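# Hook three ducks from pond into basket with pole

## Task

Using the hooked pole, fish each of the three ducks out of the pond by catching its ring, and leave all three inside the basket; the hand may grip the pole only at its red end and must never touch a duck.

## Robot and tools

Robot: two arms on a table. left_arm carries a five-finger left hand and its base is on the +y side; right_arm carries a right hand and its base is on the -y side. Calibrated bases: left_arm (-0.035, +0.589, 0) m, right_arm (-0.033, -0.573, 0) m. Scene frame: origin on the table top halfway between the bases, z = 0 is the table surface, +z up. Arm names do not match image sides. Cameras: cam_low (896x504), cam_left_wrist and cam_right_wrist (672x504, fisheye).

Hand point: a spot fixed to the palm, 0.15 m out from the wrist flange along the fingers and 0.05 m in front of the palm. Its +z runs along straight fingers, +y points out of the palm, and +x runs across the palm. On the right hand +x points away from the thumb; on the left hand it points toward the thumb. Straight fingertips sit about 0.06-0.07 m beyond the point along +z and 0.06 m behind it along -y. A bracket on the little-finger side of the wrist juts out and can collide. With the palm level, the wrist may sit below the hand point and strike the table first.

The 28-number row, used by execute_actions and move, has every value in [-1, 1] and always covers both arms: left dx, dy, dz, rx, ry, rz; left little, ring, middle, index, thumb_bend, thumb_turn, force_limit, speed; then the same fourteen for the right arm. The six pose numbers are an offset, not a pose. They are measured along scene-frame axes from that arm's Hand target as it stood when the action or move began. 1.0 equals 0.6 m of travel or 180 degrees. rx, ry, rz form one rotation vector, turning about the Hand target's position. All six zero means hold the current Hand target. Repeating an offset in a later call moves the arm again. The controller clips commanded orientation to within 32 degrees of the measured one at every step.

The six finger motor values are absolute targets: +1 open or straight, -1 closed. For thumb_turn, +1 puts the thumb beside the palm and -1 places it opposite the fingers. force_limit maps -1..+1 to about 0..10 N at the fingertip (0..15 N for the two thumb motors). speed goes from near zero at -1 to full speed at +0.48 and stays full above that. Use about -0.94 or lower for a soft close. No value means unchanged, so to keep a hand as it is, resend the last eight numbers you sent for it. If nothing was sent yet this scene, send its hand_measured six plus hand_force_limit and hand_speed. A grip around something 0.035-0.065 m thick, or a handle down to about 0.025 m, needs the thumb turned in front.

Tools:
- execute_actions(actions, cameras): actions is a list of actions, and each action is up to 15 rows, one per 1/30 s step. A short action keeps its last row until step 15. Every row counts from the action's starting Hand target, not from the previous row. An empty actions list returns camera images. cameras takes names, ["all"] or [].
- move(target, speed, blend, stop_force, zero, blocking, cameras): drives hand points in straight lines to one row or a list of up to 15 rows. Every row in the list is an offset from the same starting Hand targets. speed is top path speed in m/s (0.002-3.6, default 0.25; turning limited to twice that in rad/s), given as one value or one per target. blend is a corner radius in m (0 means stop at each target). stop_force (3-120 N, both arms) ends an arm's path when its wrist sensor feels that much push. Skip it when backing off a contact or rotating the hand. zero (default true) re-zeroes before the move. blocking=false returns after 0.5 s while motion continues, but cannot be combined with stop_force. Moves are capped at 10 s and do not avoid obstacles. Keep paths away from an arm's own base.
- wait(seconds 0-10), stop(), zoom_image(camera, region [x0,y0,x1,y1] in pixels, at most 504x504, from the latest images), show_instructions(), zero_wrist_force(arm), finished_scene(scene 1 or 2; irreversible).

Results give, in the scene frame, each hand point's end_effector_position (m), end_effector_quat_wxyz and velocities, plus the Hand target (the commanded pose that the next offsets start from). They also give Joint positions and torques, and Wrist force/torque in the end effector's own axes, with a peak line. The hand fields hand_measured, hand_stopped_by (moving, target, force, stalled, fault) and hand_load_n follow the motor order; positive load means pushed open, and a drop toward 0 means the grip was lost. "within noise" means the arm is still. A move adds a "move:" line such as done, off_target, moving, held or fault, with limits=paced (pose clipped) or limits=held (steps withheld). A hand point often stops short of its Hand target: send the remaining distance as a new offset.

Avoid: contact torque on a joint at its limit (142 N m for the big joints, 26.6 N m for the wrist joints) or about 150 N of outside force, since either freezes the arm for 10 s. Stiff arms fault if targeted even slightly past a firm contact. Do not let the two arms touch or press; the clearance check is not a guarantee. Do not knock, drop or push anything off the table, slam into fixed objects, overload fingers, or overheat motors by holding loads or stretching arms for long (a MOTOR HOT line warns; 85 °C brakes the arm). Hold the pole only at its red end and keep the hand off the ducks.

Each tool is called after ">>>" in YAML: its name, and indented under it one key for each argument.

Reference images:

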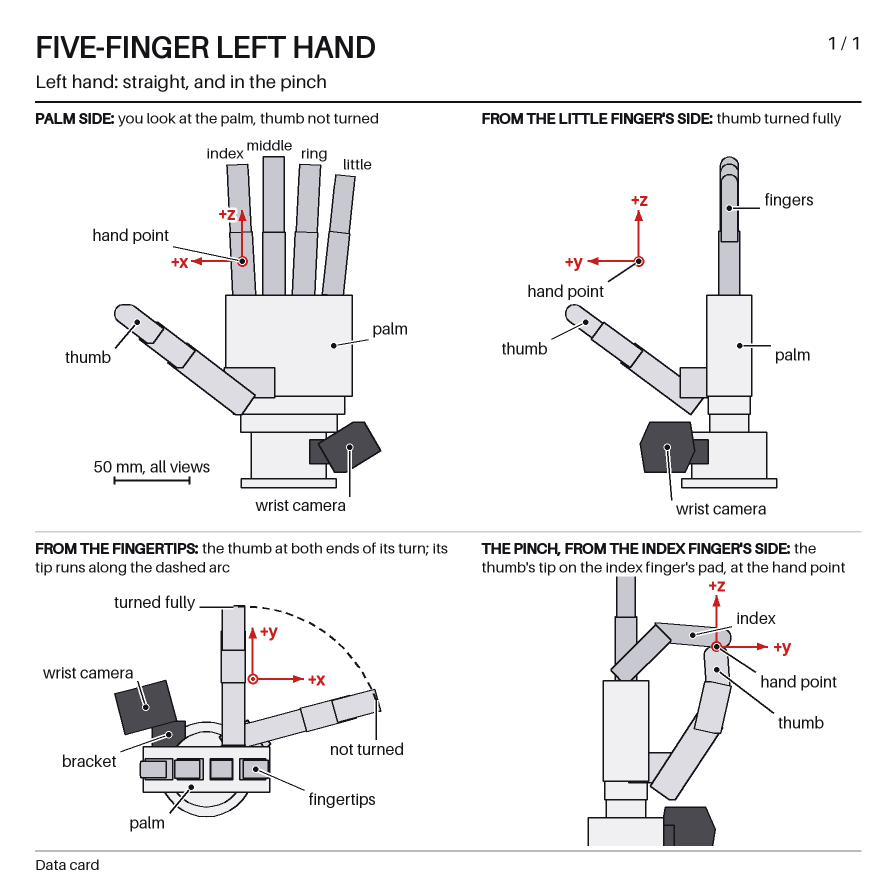

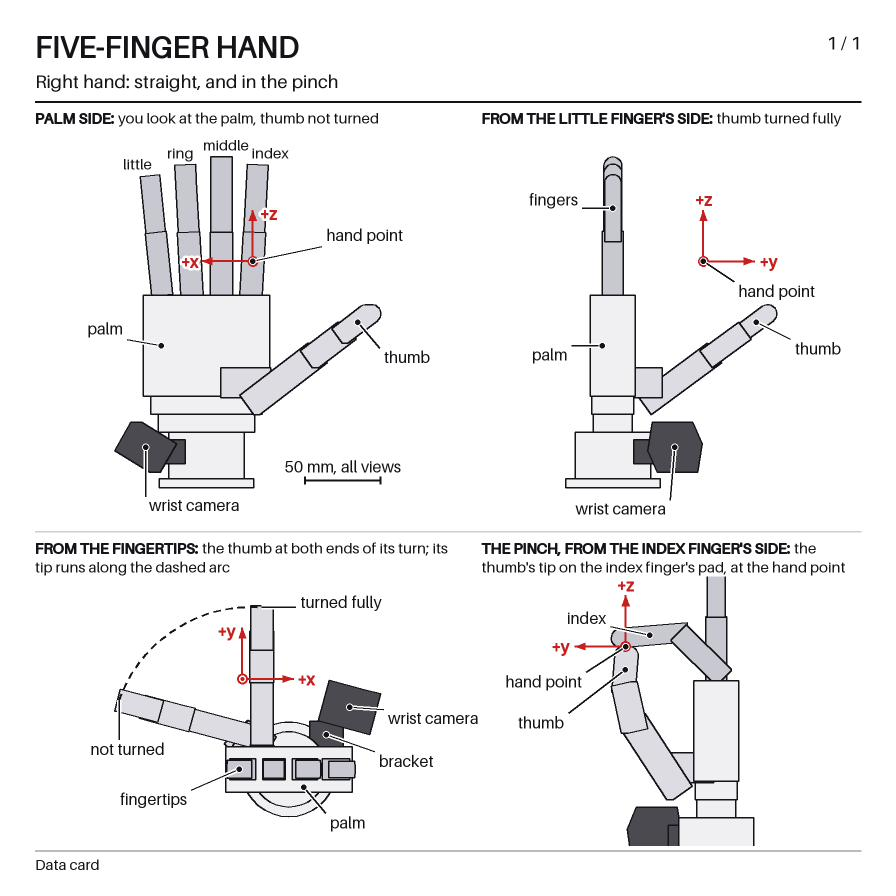

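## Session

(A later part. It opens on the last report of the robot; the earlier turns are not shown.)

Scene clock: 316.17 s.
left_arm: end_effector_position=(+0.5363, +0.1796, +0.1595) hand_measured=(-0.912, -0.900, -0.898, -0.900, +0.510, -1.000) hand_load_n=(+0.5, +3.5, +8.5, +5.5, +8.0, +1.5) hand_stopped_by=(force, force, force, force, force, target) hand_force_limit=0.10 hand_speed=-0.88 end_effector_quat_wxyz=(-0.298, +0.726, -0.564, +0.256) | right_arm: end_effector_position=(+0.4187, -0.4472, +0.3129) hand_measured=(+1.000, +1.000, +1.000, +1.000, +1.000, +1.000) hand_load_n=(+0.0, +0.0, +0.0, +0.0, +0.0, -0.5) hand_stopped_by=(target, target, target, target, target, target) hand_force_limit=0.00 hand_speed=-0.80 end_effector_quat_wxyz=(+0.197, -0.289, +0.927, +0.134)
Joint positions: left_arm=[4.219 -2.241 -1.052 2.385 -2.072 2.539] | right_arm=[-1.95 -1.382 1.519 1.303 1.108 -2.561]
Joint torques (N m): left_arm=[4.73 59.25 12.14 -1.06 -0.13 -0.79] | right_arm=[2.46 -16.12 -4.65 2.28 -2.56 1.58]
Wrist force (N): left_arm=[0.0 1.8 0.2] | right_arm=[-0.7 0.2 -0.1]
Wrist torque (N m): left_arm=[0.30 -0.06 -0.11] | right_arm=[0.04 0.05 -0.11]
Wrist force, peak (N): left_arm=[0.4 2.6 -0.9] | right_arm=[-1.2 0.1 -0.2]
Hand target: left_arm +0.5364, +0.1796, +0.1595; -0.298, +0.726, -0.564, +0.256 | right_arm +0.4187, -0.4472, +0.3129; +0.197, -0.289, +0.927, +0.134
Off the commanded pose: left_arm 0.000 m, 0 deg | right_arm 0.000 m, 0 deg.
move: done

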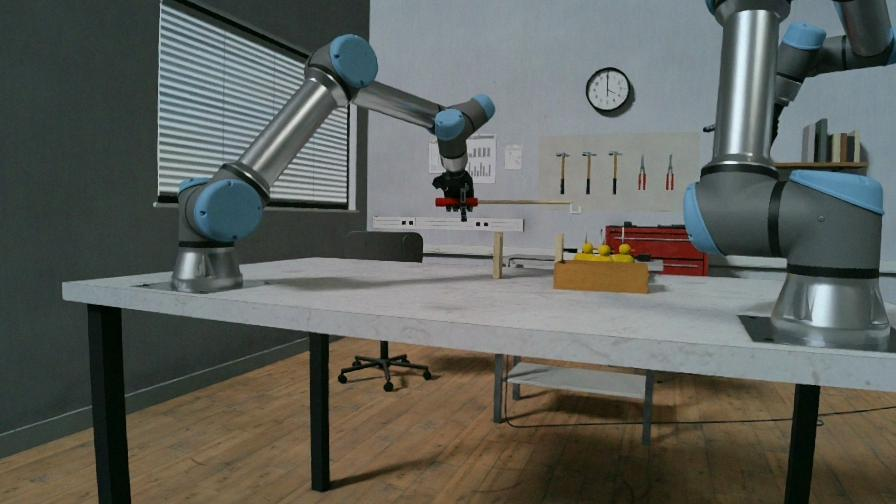

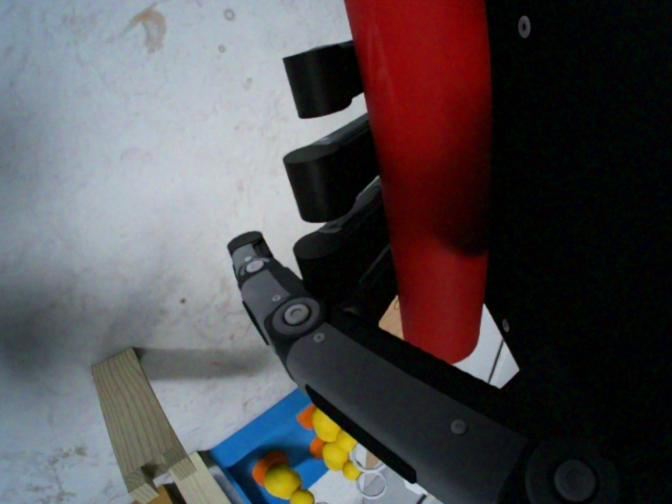

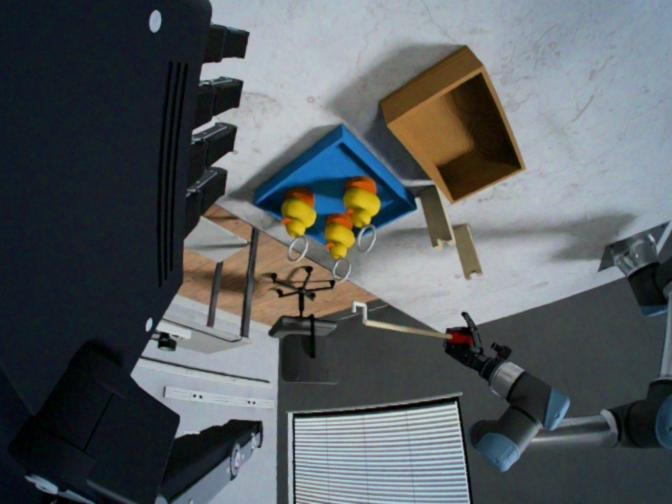

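>>> move:
  target:
    - [0.005,0.018,-0.1067,0,0,0,-0.98,-0.98,-0.98,-0.98,-0.98,-1,0.1,-0.88,0,0,0,0,0,0,1,1,1,1,1,1,0,-0.8]
  cameras: ["all"]
  speed: 0.08

>>> zoom_image:
  camera: "cam_right_wrist"
  region: [280, 200, 400, 300]

>>> zoom_image:
  camera: "cam_low"
  region: [550, 205, 640, 265]

>>> zoom_image:
  camera: "cam_left_wrist"
  region: [180, 330, 460, 504]

Scene clock: 337.50 s.
left_arm: end_effector_position=(+0.5393, +0.1905, +0.0954) hand_measured=(-0.912, -0.900, -0.898, -0.900, +0.510, -1.000) hand_load_n=(+0.0, +3.0, +8.5, +5.5, +8.5, +1.5) hand_stopped_by=(force, force, force, force, force, target) hand_force_limit=0.10 hand_speed=-0.88 end_effector_quat_wxyz=(-0.298, +0.726, -0.564, +0.256) | right_arm: end_effector_position=(+0.4187, -0.4472, +0.3129) hand_measured=(+1.000, +1.000, +1.000, +1.000, +1.000, +1.000) hand_load_n=(+0.0, +0.0, +0.0, +0.0, -0.5, +0.0) hand_stopped_by=(target, target, target, target, target, target) hand_force_limit=0.00 hand_speed=-0.80 end_effector_quat_wxyz=(+0.197, -0.289, +0.927, +0.134)
Joint positions: left_arm=[4.239 -2.264 -1.18 2.543 -2.06 2.556] | right_arm=[-1.95 -1.382 1.519 1.303 1.108 -2.561]
Joint torques (N m): left_arm=[-7.87 58.86 27.19 -0.47 -1.34 -1.52] | right_arm=[1.43 -16.52 -5.01 2.37 -2.48 2.04]
Wrist force (N): left_arm=[-0.1 1.8 -0.1] | right_arm=[-0.5 0.0 0.0]
Wrist torque (N m): left_arm=[0.33 -0.05 -0.16] | right_arm=[0.01 0.03 -0.11]
Wrist force, peak (N): left_arm=[-0.3 2.4 0.5] | right_arm=[-1.1 0.3 -0.1]
Hand target: left_arm +0.5394, +0.1904, +0.0955; -0.298, +0.726, -0.564, +0.256 | right_arm +0.4187, -0.4472, +0.3129; +0.197, -0.289, +0.927, +0.134
Off the commanded pose: left_arm 0.000 m, 0 deg | right_arm 0.000 m, 0 deg.
move: done

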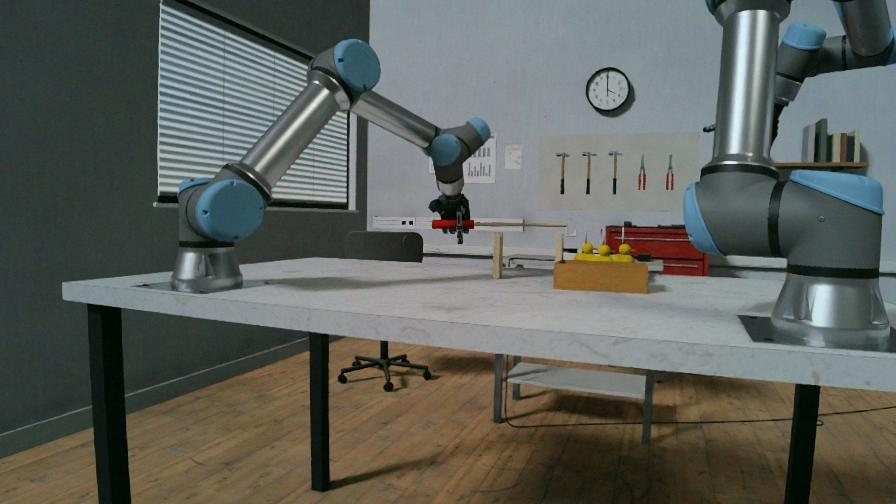

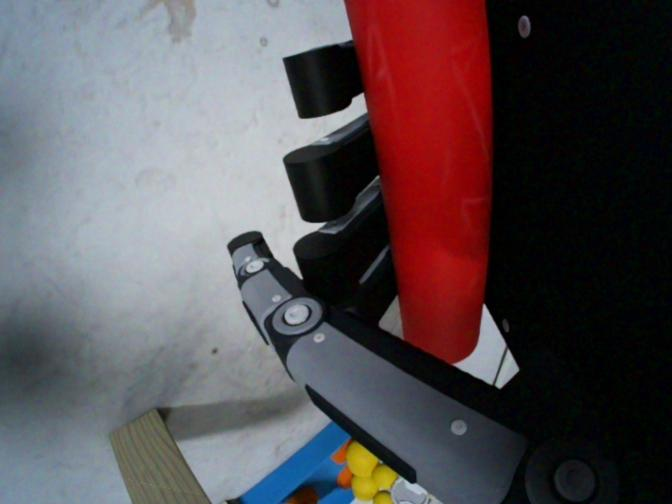

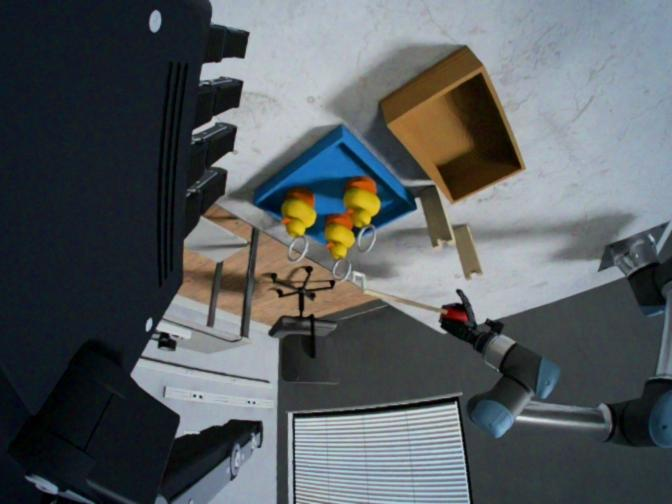

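Scaled by 4.200 from the camera's 672x504 image, which has a finer 960x720 frame.

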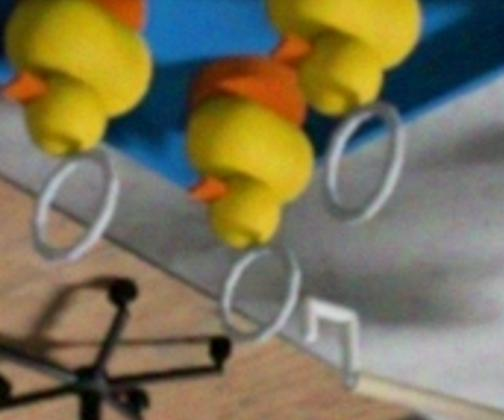

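Scaled by 5.600.

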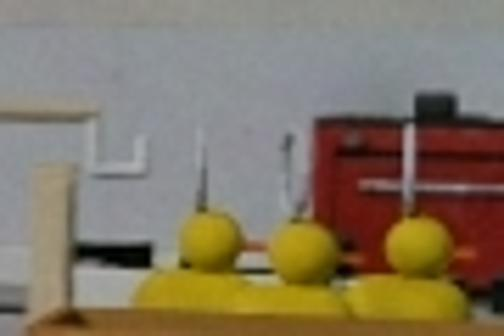

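Scaled by 1.800 from the camera's 672x504 image, which has a finer 960x720 frame.

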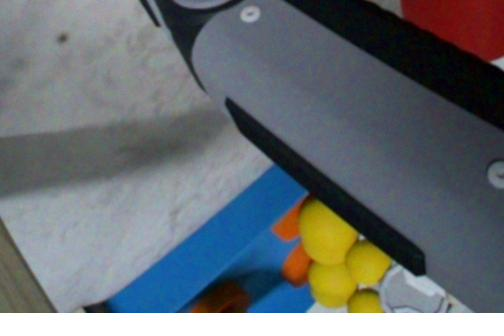

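>>> move:
  target:
    - [-0.0017,-0.0005,-0.0108,0,0,0,-0.98,-0.98,-0.98,-0.98,-0.98,-1,0.1,-0.88,0,0,0,0,0,0,1,1,1,1,1,1,0,-0.8]
    - [0.0158,-0.0632,-0.0108,0,0,0,-0.98,-0.98,-0.98,-0.98,-0.98,-1,0.1,-0.88,0,0,0,0,0,0,1,1,1,1,1,1,0,-0.8]
  cameras: ["all"]
  speed: 0.05

>>> zoom_image:
  camera: "cam_right_wrist"
  region: [280, 200, 400, 300]

>>> zoom_image:
  camera: "cam_low"
  region: [550, 205, 640, 265]

Scene clock: 361.20 s.
left_arm: end_effector_position=(+0.5488, +0.1525, +0.0890) hand_measured=(-0.912, -0.900, -0.898, -0.900, +0.510, -1.000) hand_load_n=(+0.0, +3.0, +8.5, +6.0, +8.0, +1.5) hand_stopped_by=(force, force, force, force, force, target) hand_force_limit=0.10 hand_speed=-0.88 end_effector_quat_wxyz=(-0.298, +0.726, -0.564, +0.256) | right_arm: end_effector_position=(+0.4187, -0.4472, +0.3129) hand_measured=(+1.000, +1.000, +1.000, +1.000, +1.000, +1.000) hand_load_n=(+0.0, +0.0, +0.0, +0.0, +0.0, +0.0) hand_stopped_by=(target, target, target, target, target, target) hand_force_limit=0.00 hand_speed=-0.80 end_effector_quat_wxyz=(+0.197, -0.289, +0.927, +0.134)
Joint positions: left_arm=[4.191 -2.358 -1.035 2.472 -2.09 2.513] | right_arm=[-1.95 -1.382 1.519 1.303 1.108 -2.561]
Joint torques (N m): left_arm=[5.35 60.22 18.91 -0.44 0.97 1.23] | right_arm=[0.05 -16.75 -4.53 2.85 -2.38 1.99]
Wrist force (N): left_arm=[0.3 1.7 -0.1] | right_arm=[-0.8 0.2 -0.3]
Wrist torque (N m): left_arm=[0.30 -0.10 -0.09] | right_arm=[0.05 0.08 -0.12]
Wrist force, peak (N): left_arm=[0.0 2.1 -0.1] | right_arm=[-1.1 0.2 -0.2]
Hand target: left_arm +0.5488, +0.1525, +0.0890; -0.298, +0.726, -0.564, +0.256 | right_arm +0.4187, -0.4472, +0.3129; +0.197, -0.289, +0.927, +0.134
Off the commanded pose: left_arm 0.000 m, 0 deg | right_arm 0.000 m, 0 deg.
move: done

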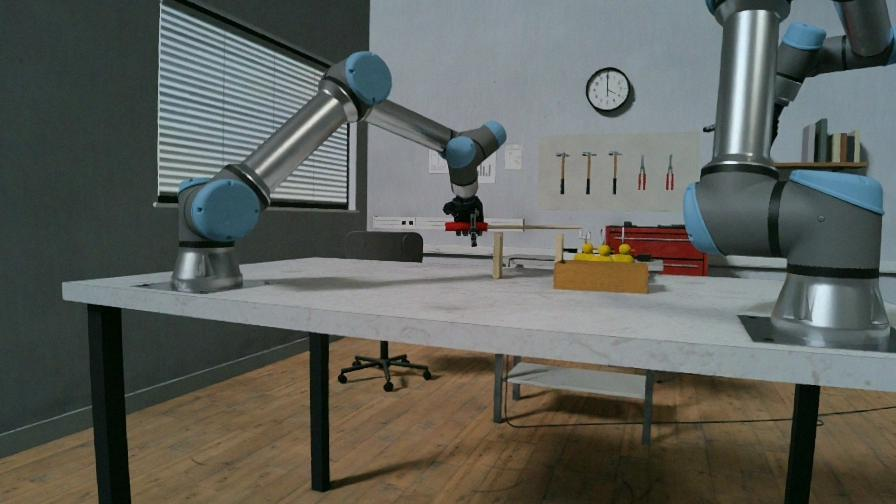

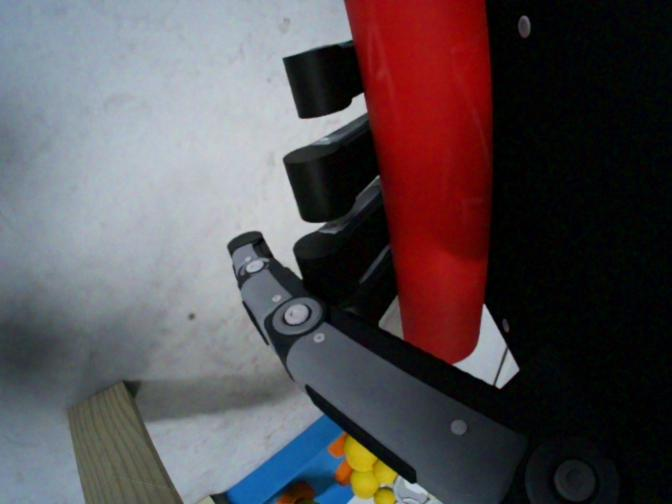

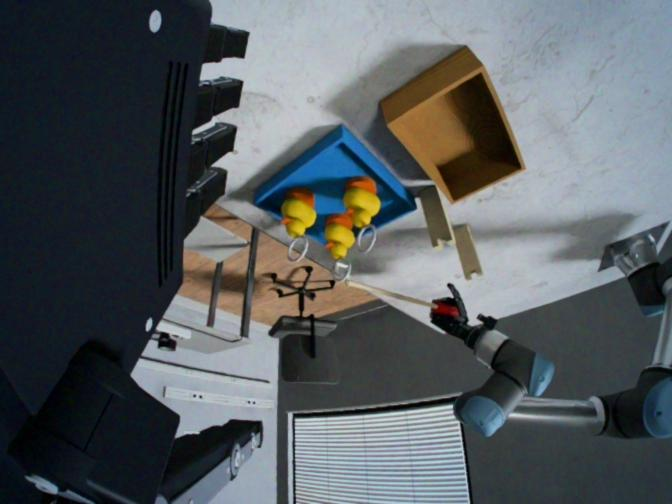

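Scaled by 4.200 from the camera's 672x504 image, which has a finer 960x720 frame.

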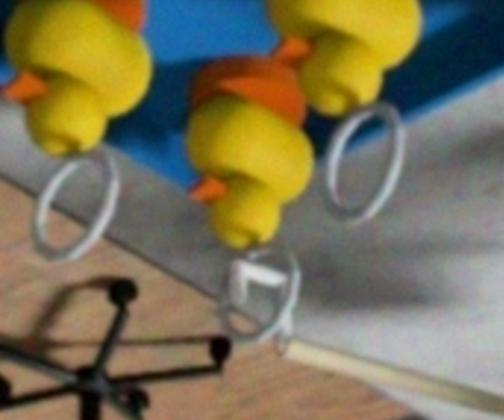

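Scaled by 5.600.

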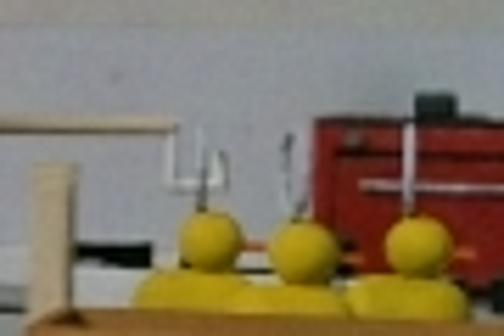

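>>> move:
  target:
    - [0,0,0.065,0,0,0,-0.98,-0.98,-0.98,-0.98,-0.98,-1,0.1,-0.88,0,0,0,0,0,0,1,1,1,1,1,1,0,-0.8]
  cameras: ["all"]
  speed: 0.03

>>> zoom_image:
  camera: "cam_right_wrist"
  region: [280, 200, 400, 300]

>>> zoom_image:
  camera: "cam_low"
  region: [550, 205, 640, 265]

Scene clock: 370.47 s.
left_arm: end_effector_position=(+0.5489, +0.1524, +0.1283) hand_measured=(-0.912, -0.900, -0.898, -0.900, +0.510, -1.000) hand_load_n=(+0.0, +2.0, +8.5, +6.5, +8.5, +1.5) hand_stopped_by=(force, force, force, force, force, target) hand_force_limit=0.10 hand_speed=-0.88 end_effector_quat_wxyz=(-0.298, +0.726, -0.564, +0.256) end_effector_velocity=(+0.001, +0.000, -0.002) end_effector_angular_velocity=(-0.001, -0.002, +0.000) | right_arm: end_effector_position=(+0.4187, -0.4472, +0.3129) hand_measured=(+1.000, +1.000, +1.000, +1.000, +1.000, +1.000) hand_load_n=(+0.0, +0.0, +0.0, +0.0, +0.0, +0.0) hand_stopped_by=(target, target, target, target, target, target) hand_force_limit=0.00 hand_speed=-0.80 end_effector_quat_wxyz=(+0.197, -0.289, +0.927, +0.134)
Joint positions: left_arm=[4.191 -2.335 -0.973 2.388 -2.09 2.513] | right_arm=[-1.95 -1.382 1.519 1.303 1.108 -2.561]
Joint velocities: left_arm=[0.001 -0.001 -0.003 0.006 0 0.001] | right_arm=[within noise]
Joint torques (N m): left_arm=[5.58 44.66 11.3 0.57 0.73 0.14] | right_arm=[0.02 -16.58 -4.96 2.84 -2.44 2.06]
Wrist force (N): left_arm=[0.1 2.2 0.4] | right_arm=[-0.7 0.0 -0.5]
Wrist torque (N m): left_arm=[0.29 -0.19 0.03] | right_arm=[0.03 0.07 -0.12]
Wrist force, peak (N): left_arm=[0.1 2.4 0.7] | right_arm=[-1.1 0.1 -0.2]
Hand target: left_arm +0.5488, +0.1525, +0.1280; -0.298, +0.726, -0.564, +0.256 | right_arm +0.4187, -0.4472, +0.3129; +0.197, -0.289, +0.927, +0.134
Off the commanded pose: left_arm 0.000 m, 0 deg | right_arm 0.000 m, 0 deg.
move: done

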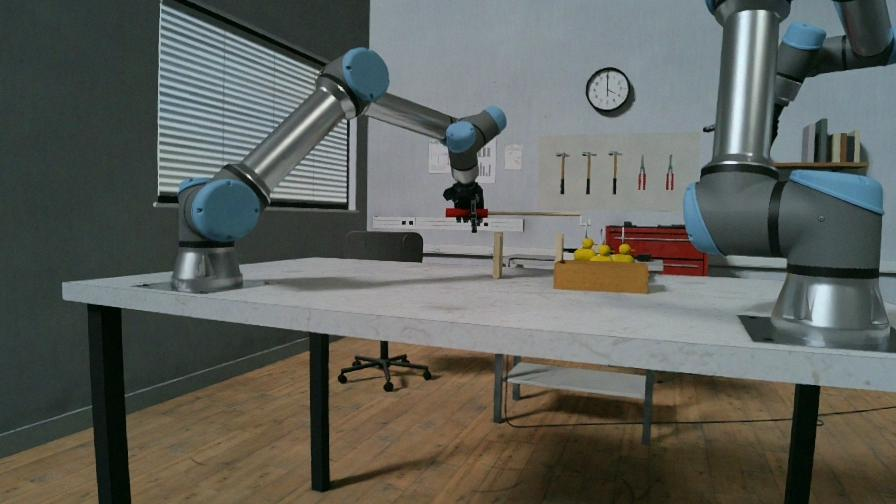

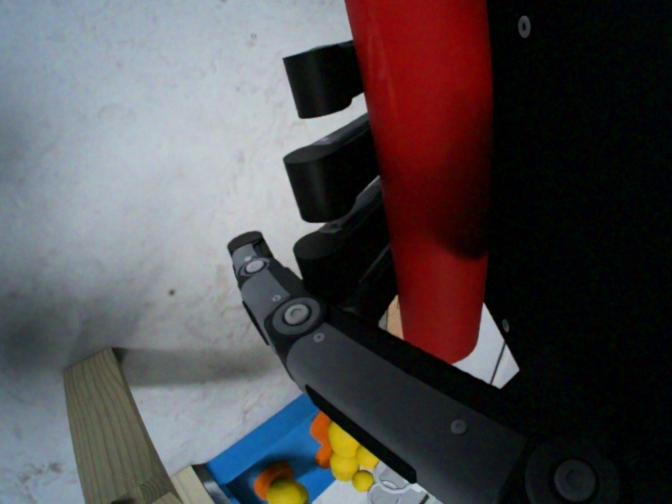

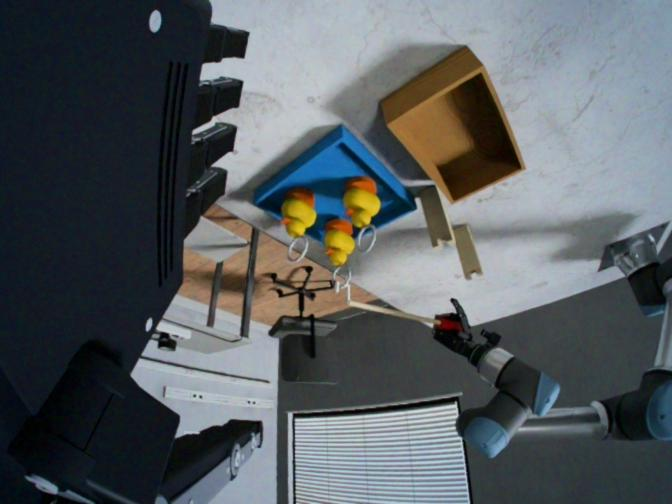

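Scaled by 4.200 from the camera's 672x504 image, which has a finer 960x720 frame.

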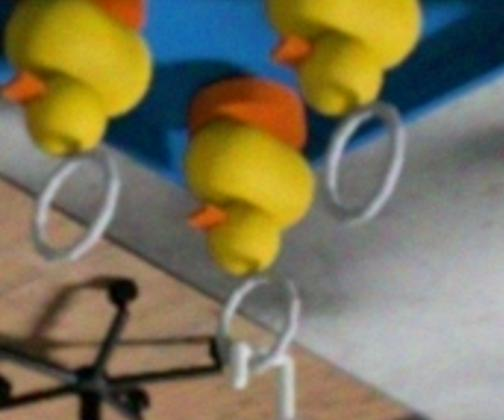

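Scaled by 5.600.

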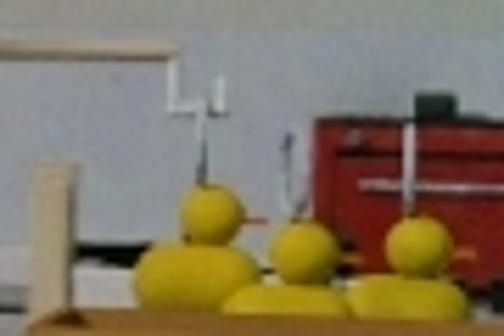

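>>> move:
  target:
    - [0,0,0.2167,0,0,0,-0.98,-0.98,-0.98,-0.98,-0.98,-1,0.1,-0.88,0,0,0,0,0,0,1,1,1,1,1,1,0,-0.8]
    - [-0.4833,-0.2017,0.2167,0,0,0,-0.98,-0.98,-0.98,-0.98,-0.98,-1,0.1,-0.88,0,0,0,0,0,0,1,1,1,1,1,1,0,-0.8]
  cameras: ["all"]
  speed: 0.1
  blend: [0.03,0]

>>> zoom_image:
  camera: "cam_right_wrist"
  region: [380, 40, 580, 240]

>>> zoom_image:
  camera: "cam_low"
  region: [540, 165, 660, 300]

Scene clock: 387.47 s.
left_arm: end_effector_position=(+0.2590, +0.0314, +0.2580) hand_measured=(-0.912, -0.900, -0.898, -0.900, +0.510, -1.000) hand_load_n=(+0.0, +1.5, +8.5, +7.0, +8.0, +1.5) hand_stopped_by=(force, force, force, force, force, target) hand_force_limit=0.10 hand_speed=-0.88 end_effector_quat_wxyz=(-0.298, +0.726, -0.564, +0.256) | right_arm: end_effector_position=(+0.4187, -0.4472, +0.3129) hand_measured=(+1.000, +1.000, +1.000, +1.000, +1.000, +1.000) hand_load_n=(+0.0, +0.0, +0.0, +0.0, +0.0, +0.0) hand_stopped_by=(target, target, target, target, target, target) hand_force_limit=0.00 hand_speed=-0.80 end_effector_quat_wxyz=(+0.197, -0.289, +0.927, +0.134)
Joint positions: left_arm=[3.678 -2.229 -0.903 1.861 -2.332 1.943] | right_arm=[-1.95 -1.382 1.519 1.303 1.108 -2.561]
Joint torques (N m): left_arm=[-6.75 58.67 10.1 -1.67 0.82 -1.2] | right_arm=[-1.18 -16.13 -4.98 3.15 -2.41 1.99]
Wrist force (N): left_arm=[0.0 2.6 0.7] | right_arm=[-0.8 0.2 -0.1]
Wrist torque (N m): left_arm=[0.35 -0.18 -0.05] | right_arm=[0.04 0.07 -0.11]
Wrist force, peak (N): left_arm=[-0.1 3.3 1.4] | right_arm=[-1.0 0.1 -0.3]
Hand target: left_arm +0.2589, +0.0315, +0.2581; -0.298, +0.726, -0.564, +0.256 | right_arm +0.4187, -0.4472, +0.3129; +0.197, -0.289, +0.927, +0.134
Off the commanded pose: left_arm 0.000 m, 0 deg | right_arm 0.000 m, 0 deg.
move: done

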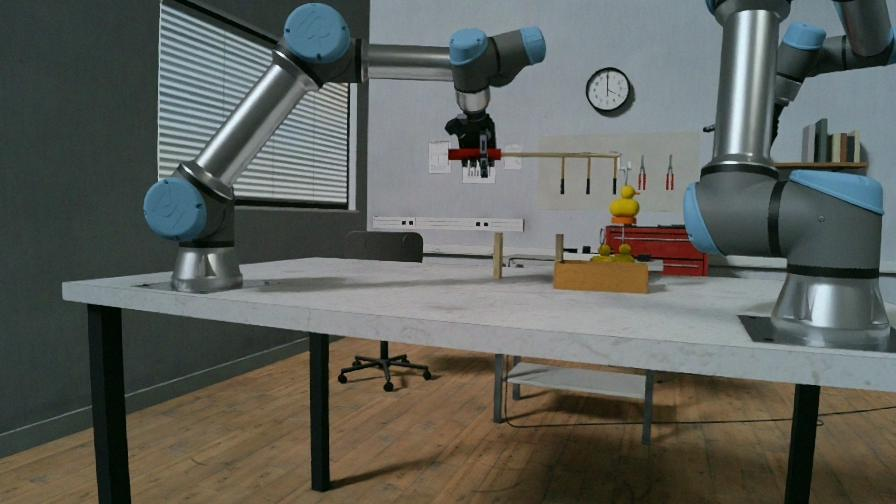

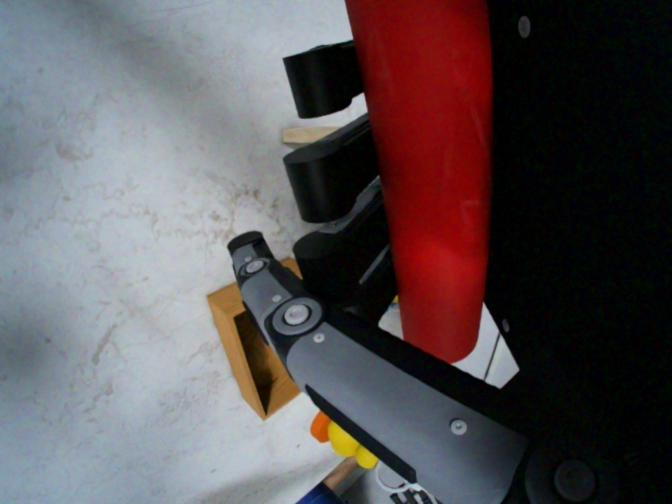

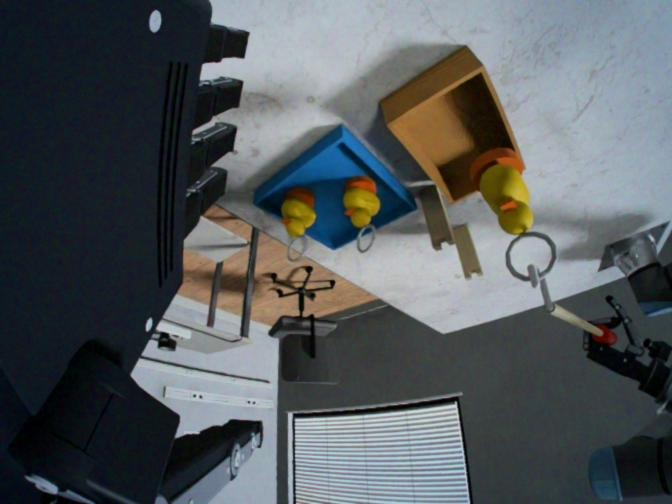

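Scaled by 2.520 from the camera's 672x504 image, which has a finer 960x720 frame.

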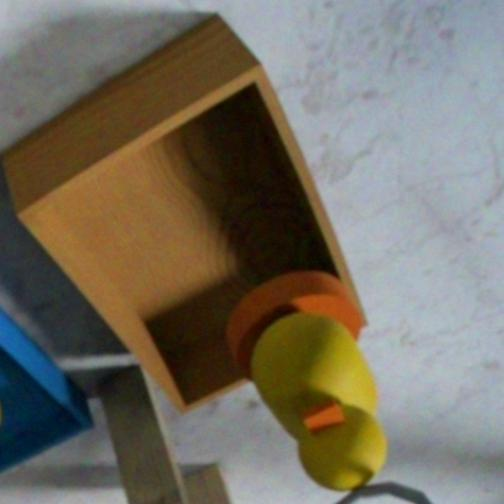

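Scaled by 3.733.

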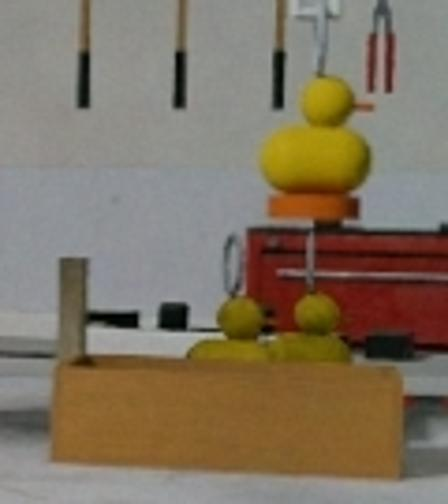

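>>> move:
  target:
    - [0,-0.008,-0.11,0,0,0,-0.98,-0.98,-0.98,-0.98,-0.98,-1,0.1,-0.88,0,0,0,0,0,0,1,1,1,1,1,1,0,-0.8]
  cameras: ["all"]
  speed: 0.07

>>> zoom_image:
  camera: "cam_right_wrist"
  region: [380, 40, 580, 240]

>>> zoom_image:
  camera: "cam_low"
  region: [540, 180, 660, 300]

Scene clock: 408.53 s.
left_arm: end_effector_position=(+0.2588, +0.0267, +0.1919) hand_measured=(-0.912, -0.900, -0.898, -0.900, +0.510, -1.000) hand_load_n=(+0.0, +1.0, +8.0, +7.0, +8.5, +1.5) hand_stopped_by=(force, force, force, force, force, target) hand_force_limit=0.10 hand_speed=-0.88 end_effector_quat_wxyz=(-0.298, +0.726, -0.564, +0.256) end_effector_velocity=(+0.000, +0.000, +0.001) end_effector_angular_velocity=(+0.002, +0.001, -0.001) | right_arm: end_effector_position=(+0.4187, -0.4472, +0.3129) hand_measured=(+1.000, +1.000, +1.000, +1.000, +1.000, +1.000) hand_load_n=(+0.0, +0.0, +0.0, +0.0, +0.0, +0.0) hand_stopped_by=(target, target, target, target, target, target) hand_force_limit=0.00 hand_speed=-0.80 end_effector_quat_wxyz=(+0.197, -0.289, +0.927, +0.134)
Joint positions: left_arm=[3.674 -2.255 -1.029 2.009 -2.333 1.937] | right_arm=[-1.95 -1.382 1.519 1.303 1.108 -2.561]
Joint velocities: left_arm=[0 0 0.003 -0.005 0 0.002] | right_arm=[within noise]
Joint torques (N m): left_arm=[-2.96 59.32 31.68 -3.18 -2.75 0.6] | right_arm=[-1.83 -16.7 -5.13 3.35 -2.27 2]
Wrist force (N): left_arm=[0.2 2.2 0.6] | right_arm=[-0.8 0.0 -0.4]
Wrist torque (N m): left_arm=[0.32 -0.18 0.04] | right_arm=[0.02 0.07 -0.12]
Wrist force, peak (N): left_arm=[0.2 3.2 1.3] | right_arm=[-1.1 0.1 -0.3]
Hand target: left_arm +0.2589, +0.0267, +0.1921; -0.298, +0.726, -0.564, +0.256 | right_arm +0.4187, -0.4472, +0.3129; +0.197, -0.289, +0.927, +0.134
Off the commanded pose: left_arm 0.000 m, 0 deg | right_arm 0.000 m, 0 deg.
move: done

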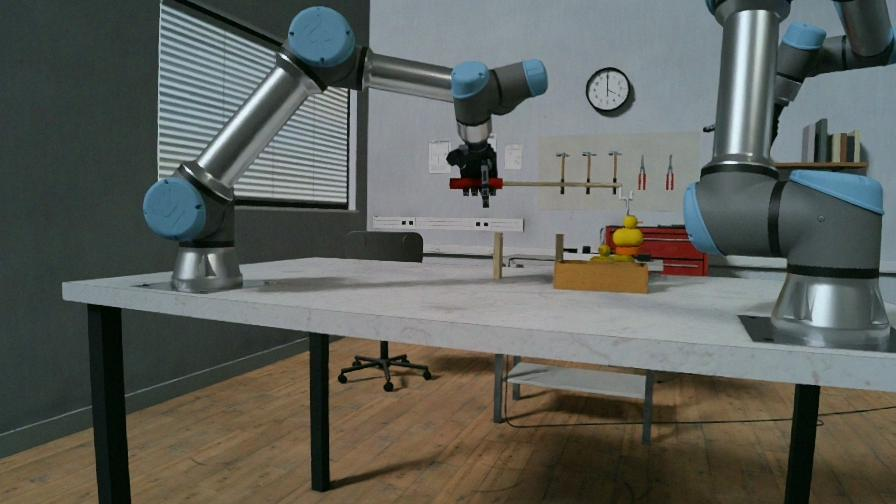

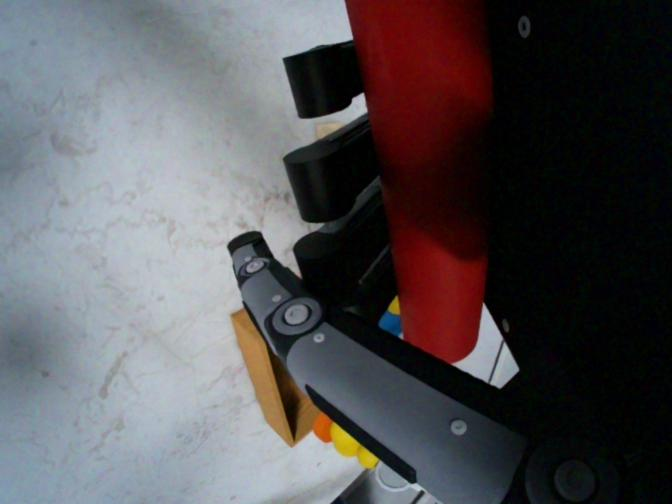

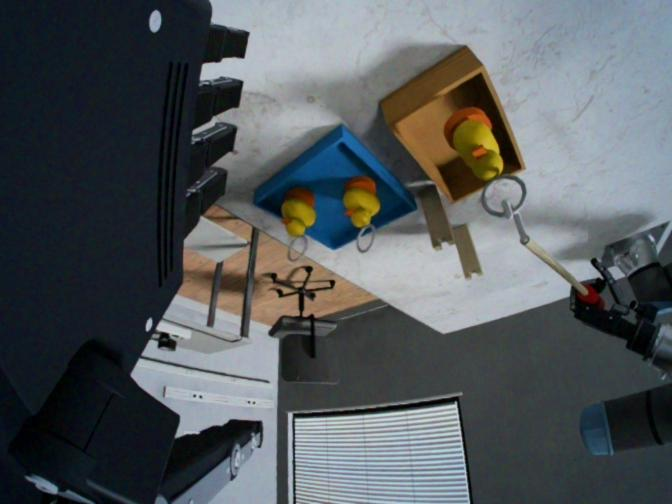

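Scaled by 2.520 from the camera's 672x504 image, which has a finer 960x720 frame.

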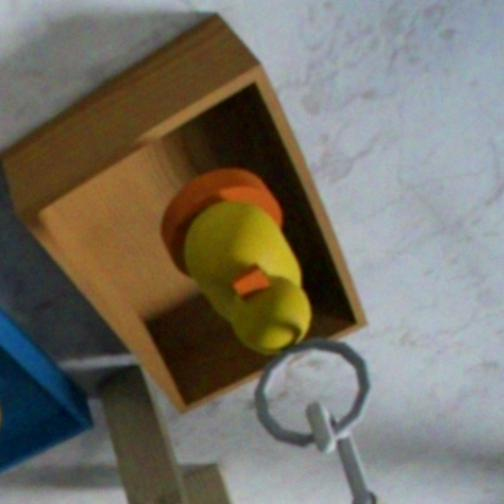

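Scaled by 4.200.

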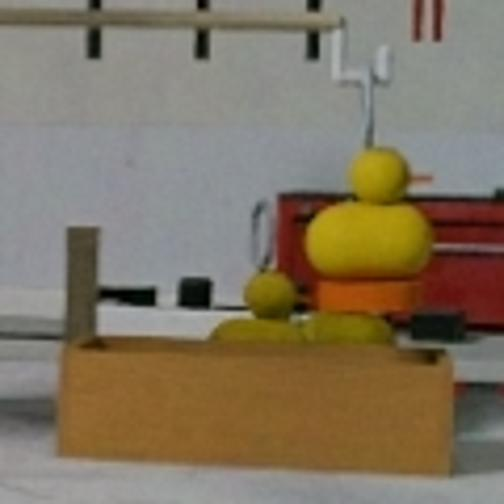

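>>> move:
  target:
    - [0.015,-0.0083,0,0,0,0,-0.98,-0.98,-0.98,-0.98,-0.98,-1,0.1,-0.88,0,0,0,0,0,0,1,1,1,1,1,1,0,-0.8]
    - [0.015,-0.0083,-0.105,0,0,0,-0.98,-0.98,-0.98,-0.98,-0.98,-1,0.1,-0.88,0,0,0,0,0,0,1,1,1,1,1,1,0,-0.8]
    - [0.015,-0.0083,-0.145,0,0,0,-0.98,-0.98,-0.98,-0.98,-0.98,-1,0.1,-0.88,0,0,0,0,0,0,1,1,1,1,1,1,0,-0.8]
  cameras: ["all"]
  speed: [0.05,0.05,0.02]
  blend: [0.005,0.005,0]

>>> zoom_image:
  camera: "cam_right_wrist"
  region: [380, 40, 580, 240]

>>> zoom_image:
  camera: "cam_low"
  region: [560, 190, 660, 300]

Scene clock: 423.63 s.
left_arm: end_effector_position=(+0.2678, +0.0217, +0.1048) hand_measured=(-0.912, -0.900, -0.898, -0.900, +0.510, -1.000) hand_load_n=(+0.0, +2.0, +8.0, +6.0, +8.0, +1.5) hand_stopped_by=(force, force, force, force, force, target) hand_force_limit=0.10 hand_speed=-0.88 end_effector_quat_wxyz=(-0.298, +0.726, -0.564, +0.256) | right_arm: end_effector_position=(+0.4187, -0.4472, +0.3129) hand_measured=(+1.000, +1.000, +1.000, +1.000, +1.000, +1.000) hand_load_n=(+0.0, +0.0, +0.0, +0.0, +0.0, +0.0) hand_stopped_by=(target, target, target, target, target, target) hand_force_limit=0.00 hand_speed=-0.80 end_effector_quat_wxyz=(+0.197, -0.289, +0.927, +0.134)
Joint positions: left_arm=[3.684 -2.326 -1.132 2.192 -2.33 1.95] | right_arm=[-1.95 -1.382 1.519 1.303 1.108 -2.561]
Joint torques (N m): left_arm=[-3.26 53.71 27.48 -3.45 -0.69 0.83] | right_arm=[-2.04 -16.67 -4.82 3.57 -2.24 2.05]
Wrist force (N): left_arm=[0.2 1.9 0.1] | right_arm=[-0.7 0.1 -0.3]
Wrist torque (N m): left_arm=[0.32 -0.03 -0.14] | right_arm=[0.03 0.06 -0.12]
Wrist force, peak (N): left_arm=[0.0 2.6 1.0] | right_arm=[-1.0 0.1 -0.5]
Hand target: left_arm +0.2679, +0.0217, +0.1051; -0.298, +0.726, -0.564, +0.256 | right_arm +0.4187, -0.4472, +0.3129; +0.197, -0.289, +0.927, +0.134
Off the commanded pose: left_arm 0.000 m, 0 deg | right_arm 0.000 m, 0 deg.
move: done

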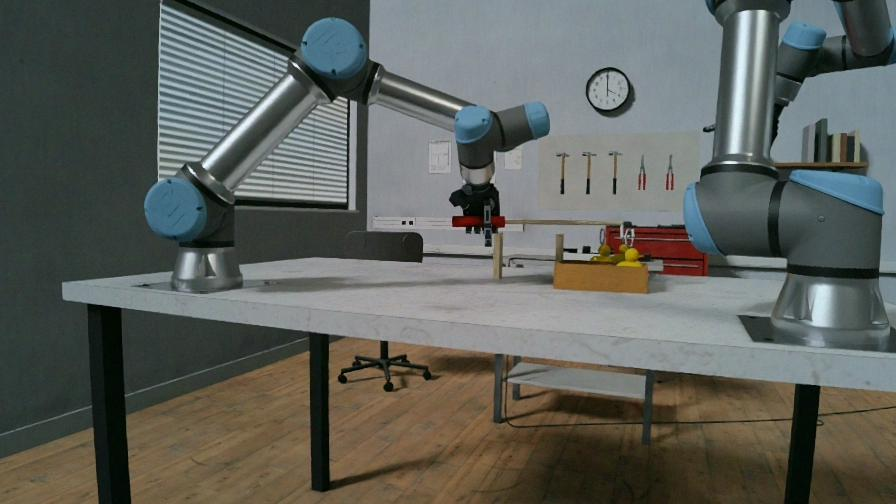

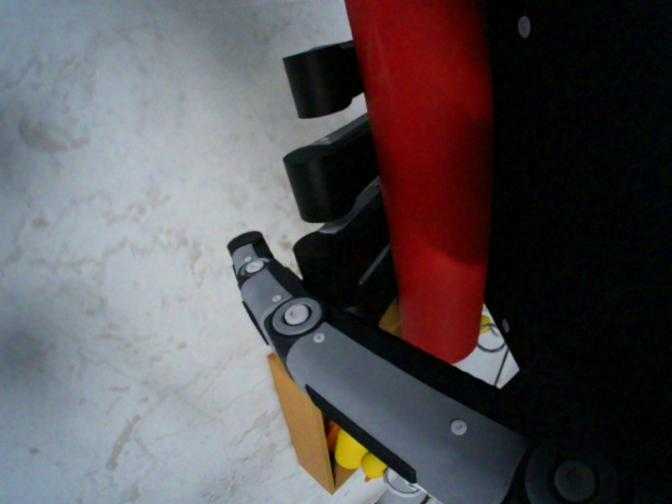

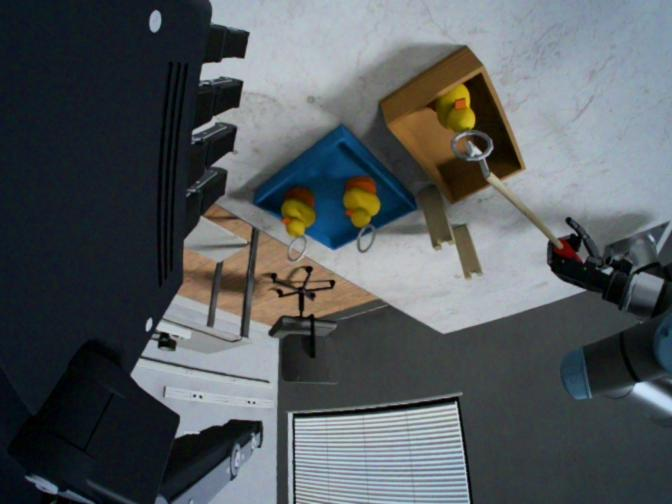

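Scaled by 2.520 from the camera's 672x504 image, which has a finer 960x720 frame.

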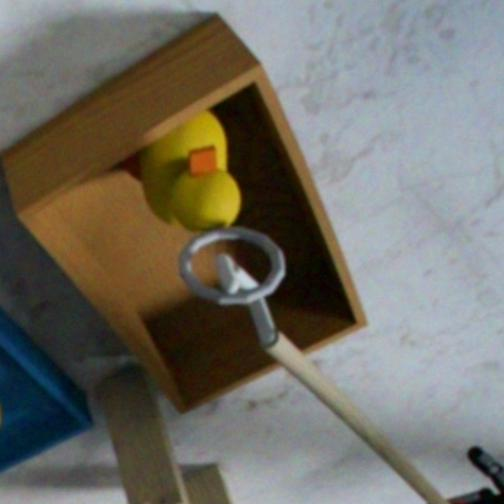

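Scaled by 4.582.

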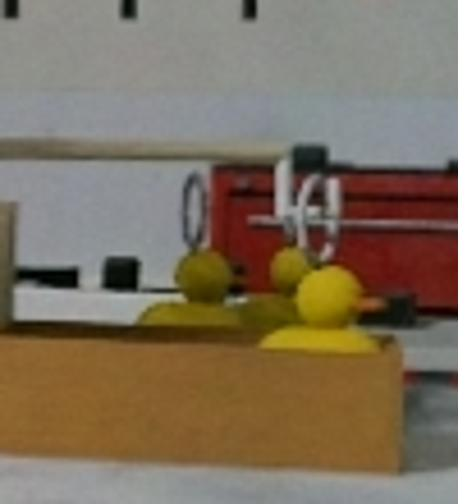

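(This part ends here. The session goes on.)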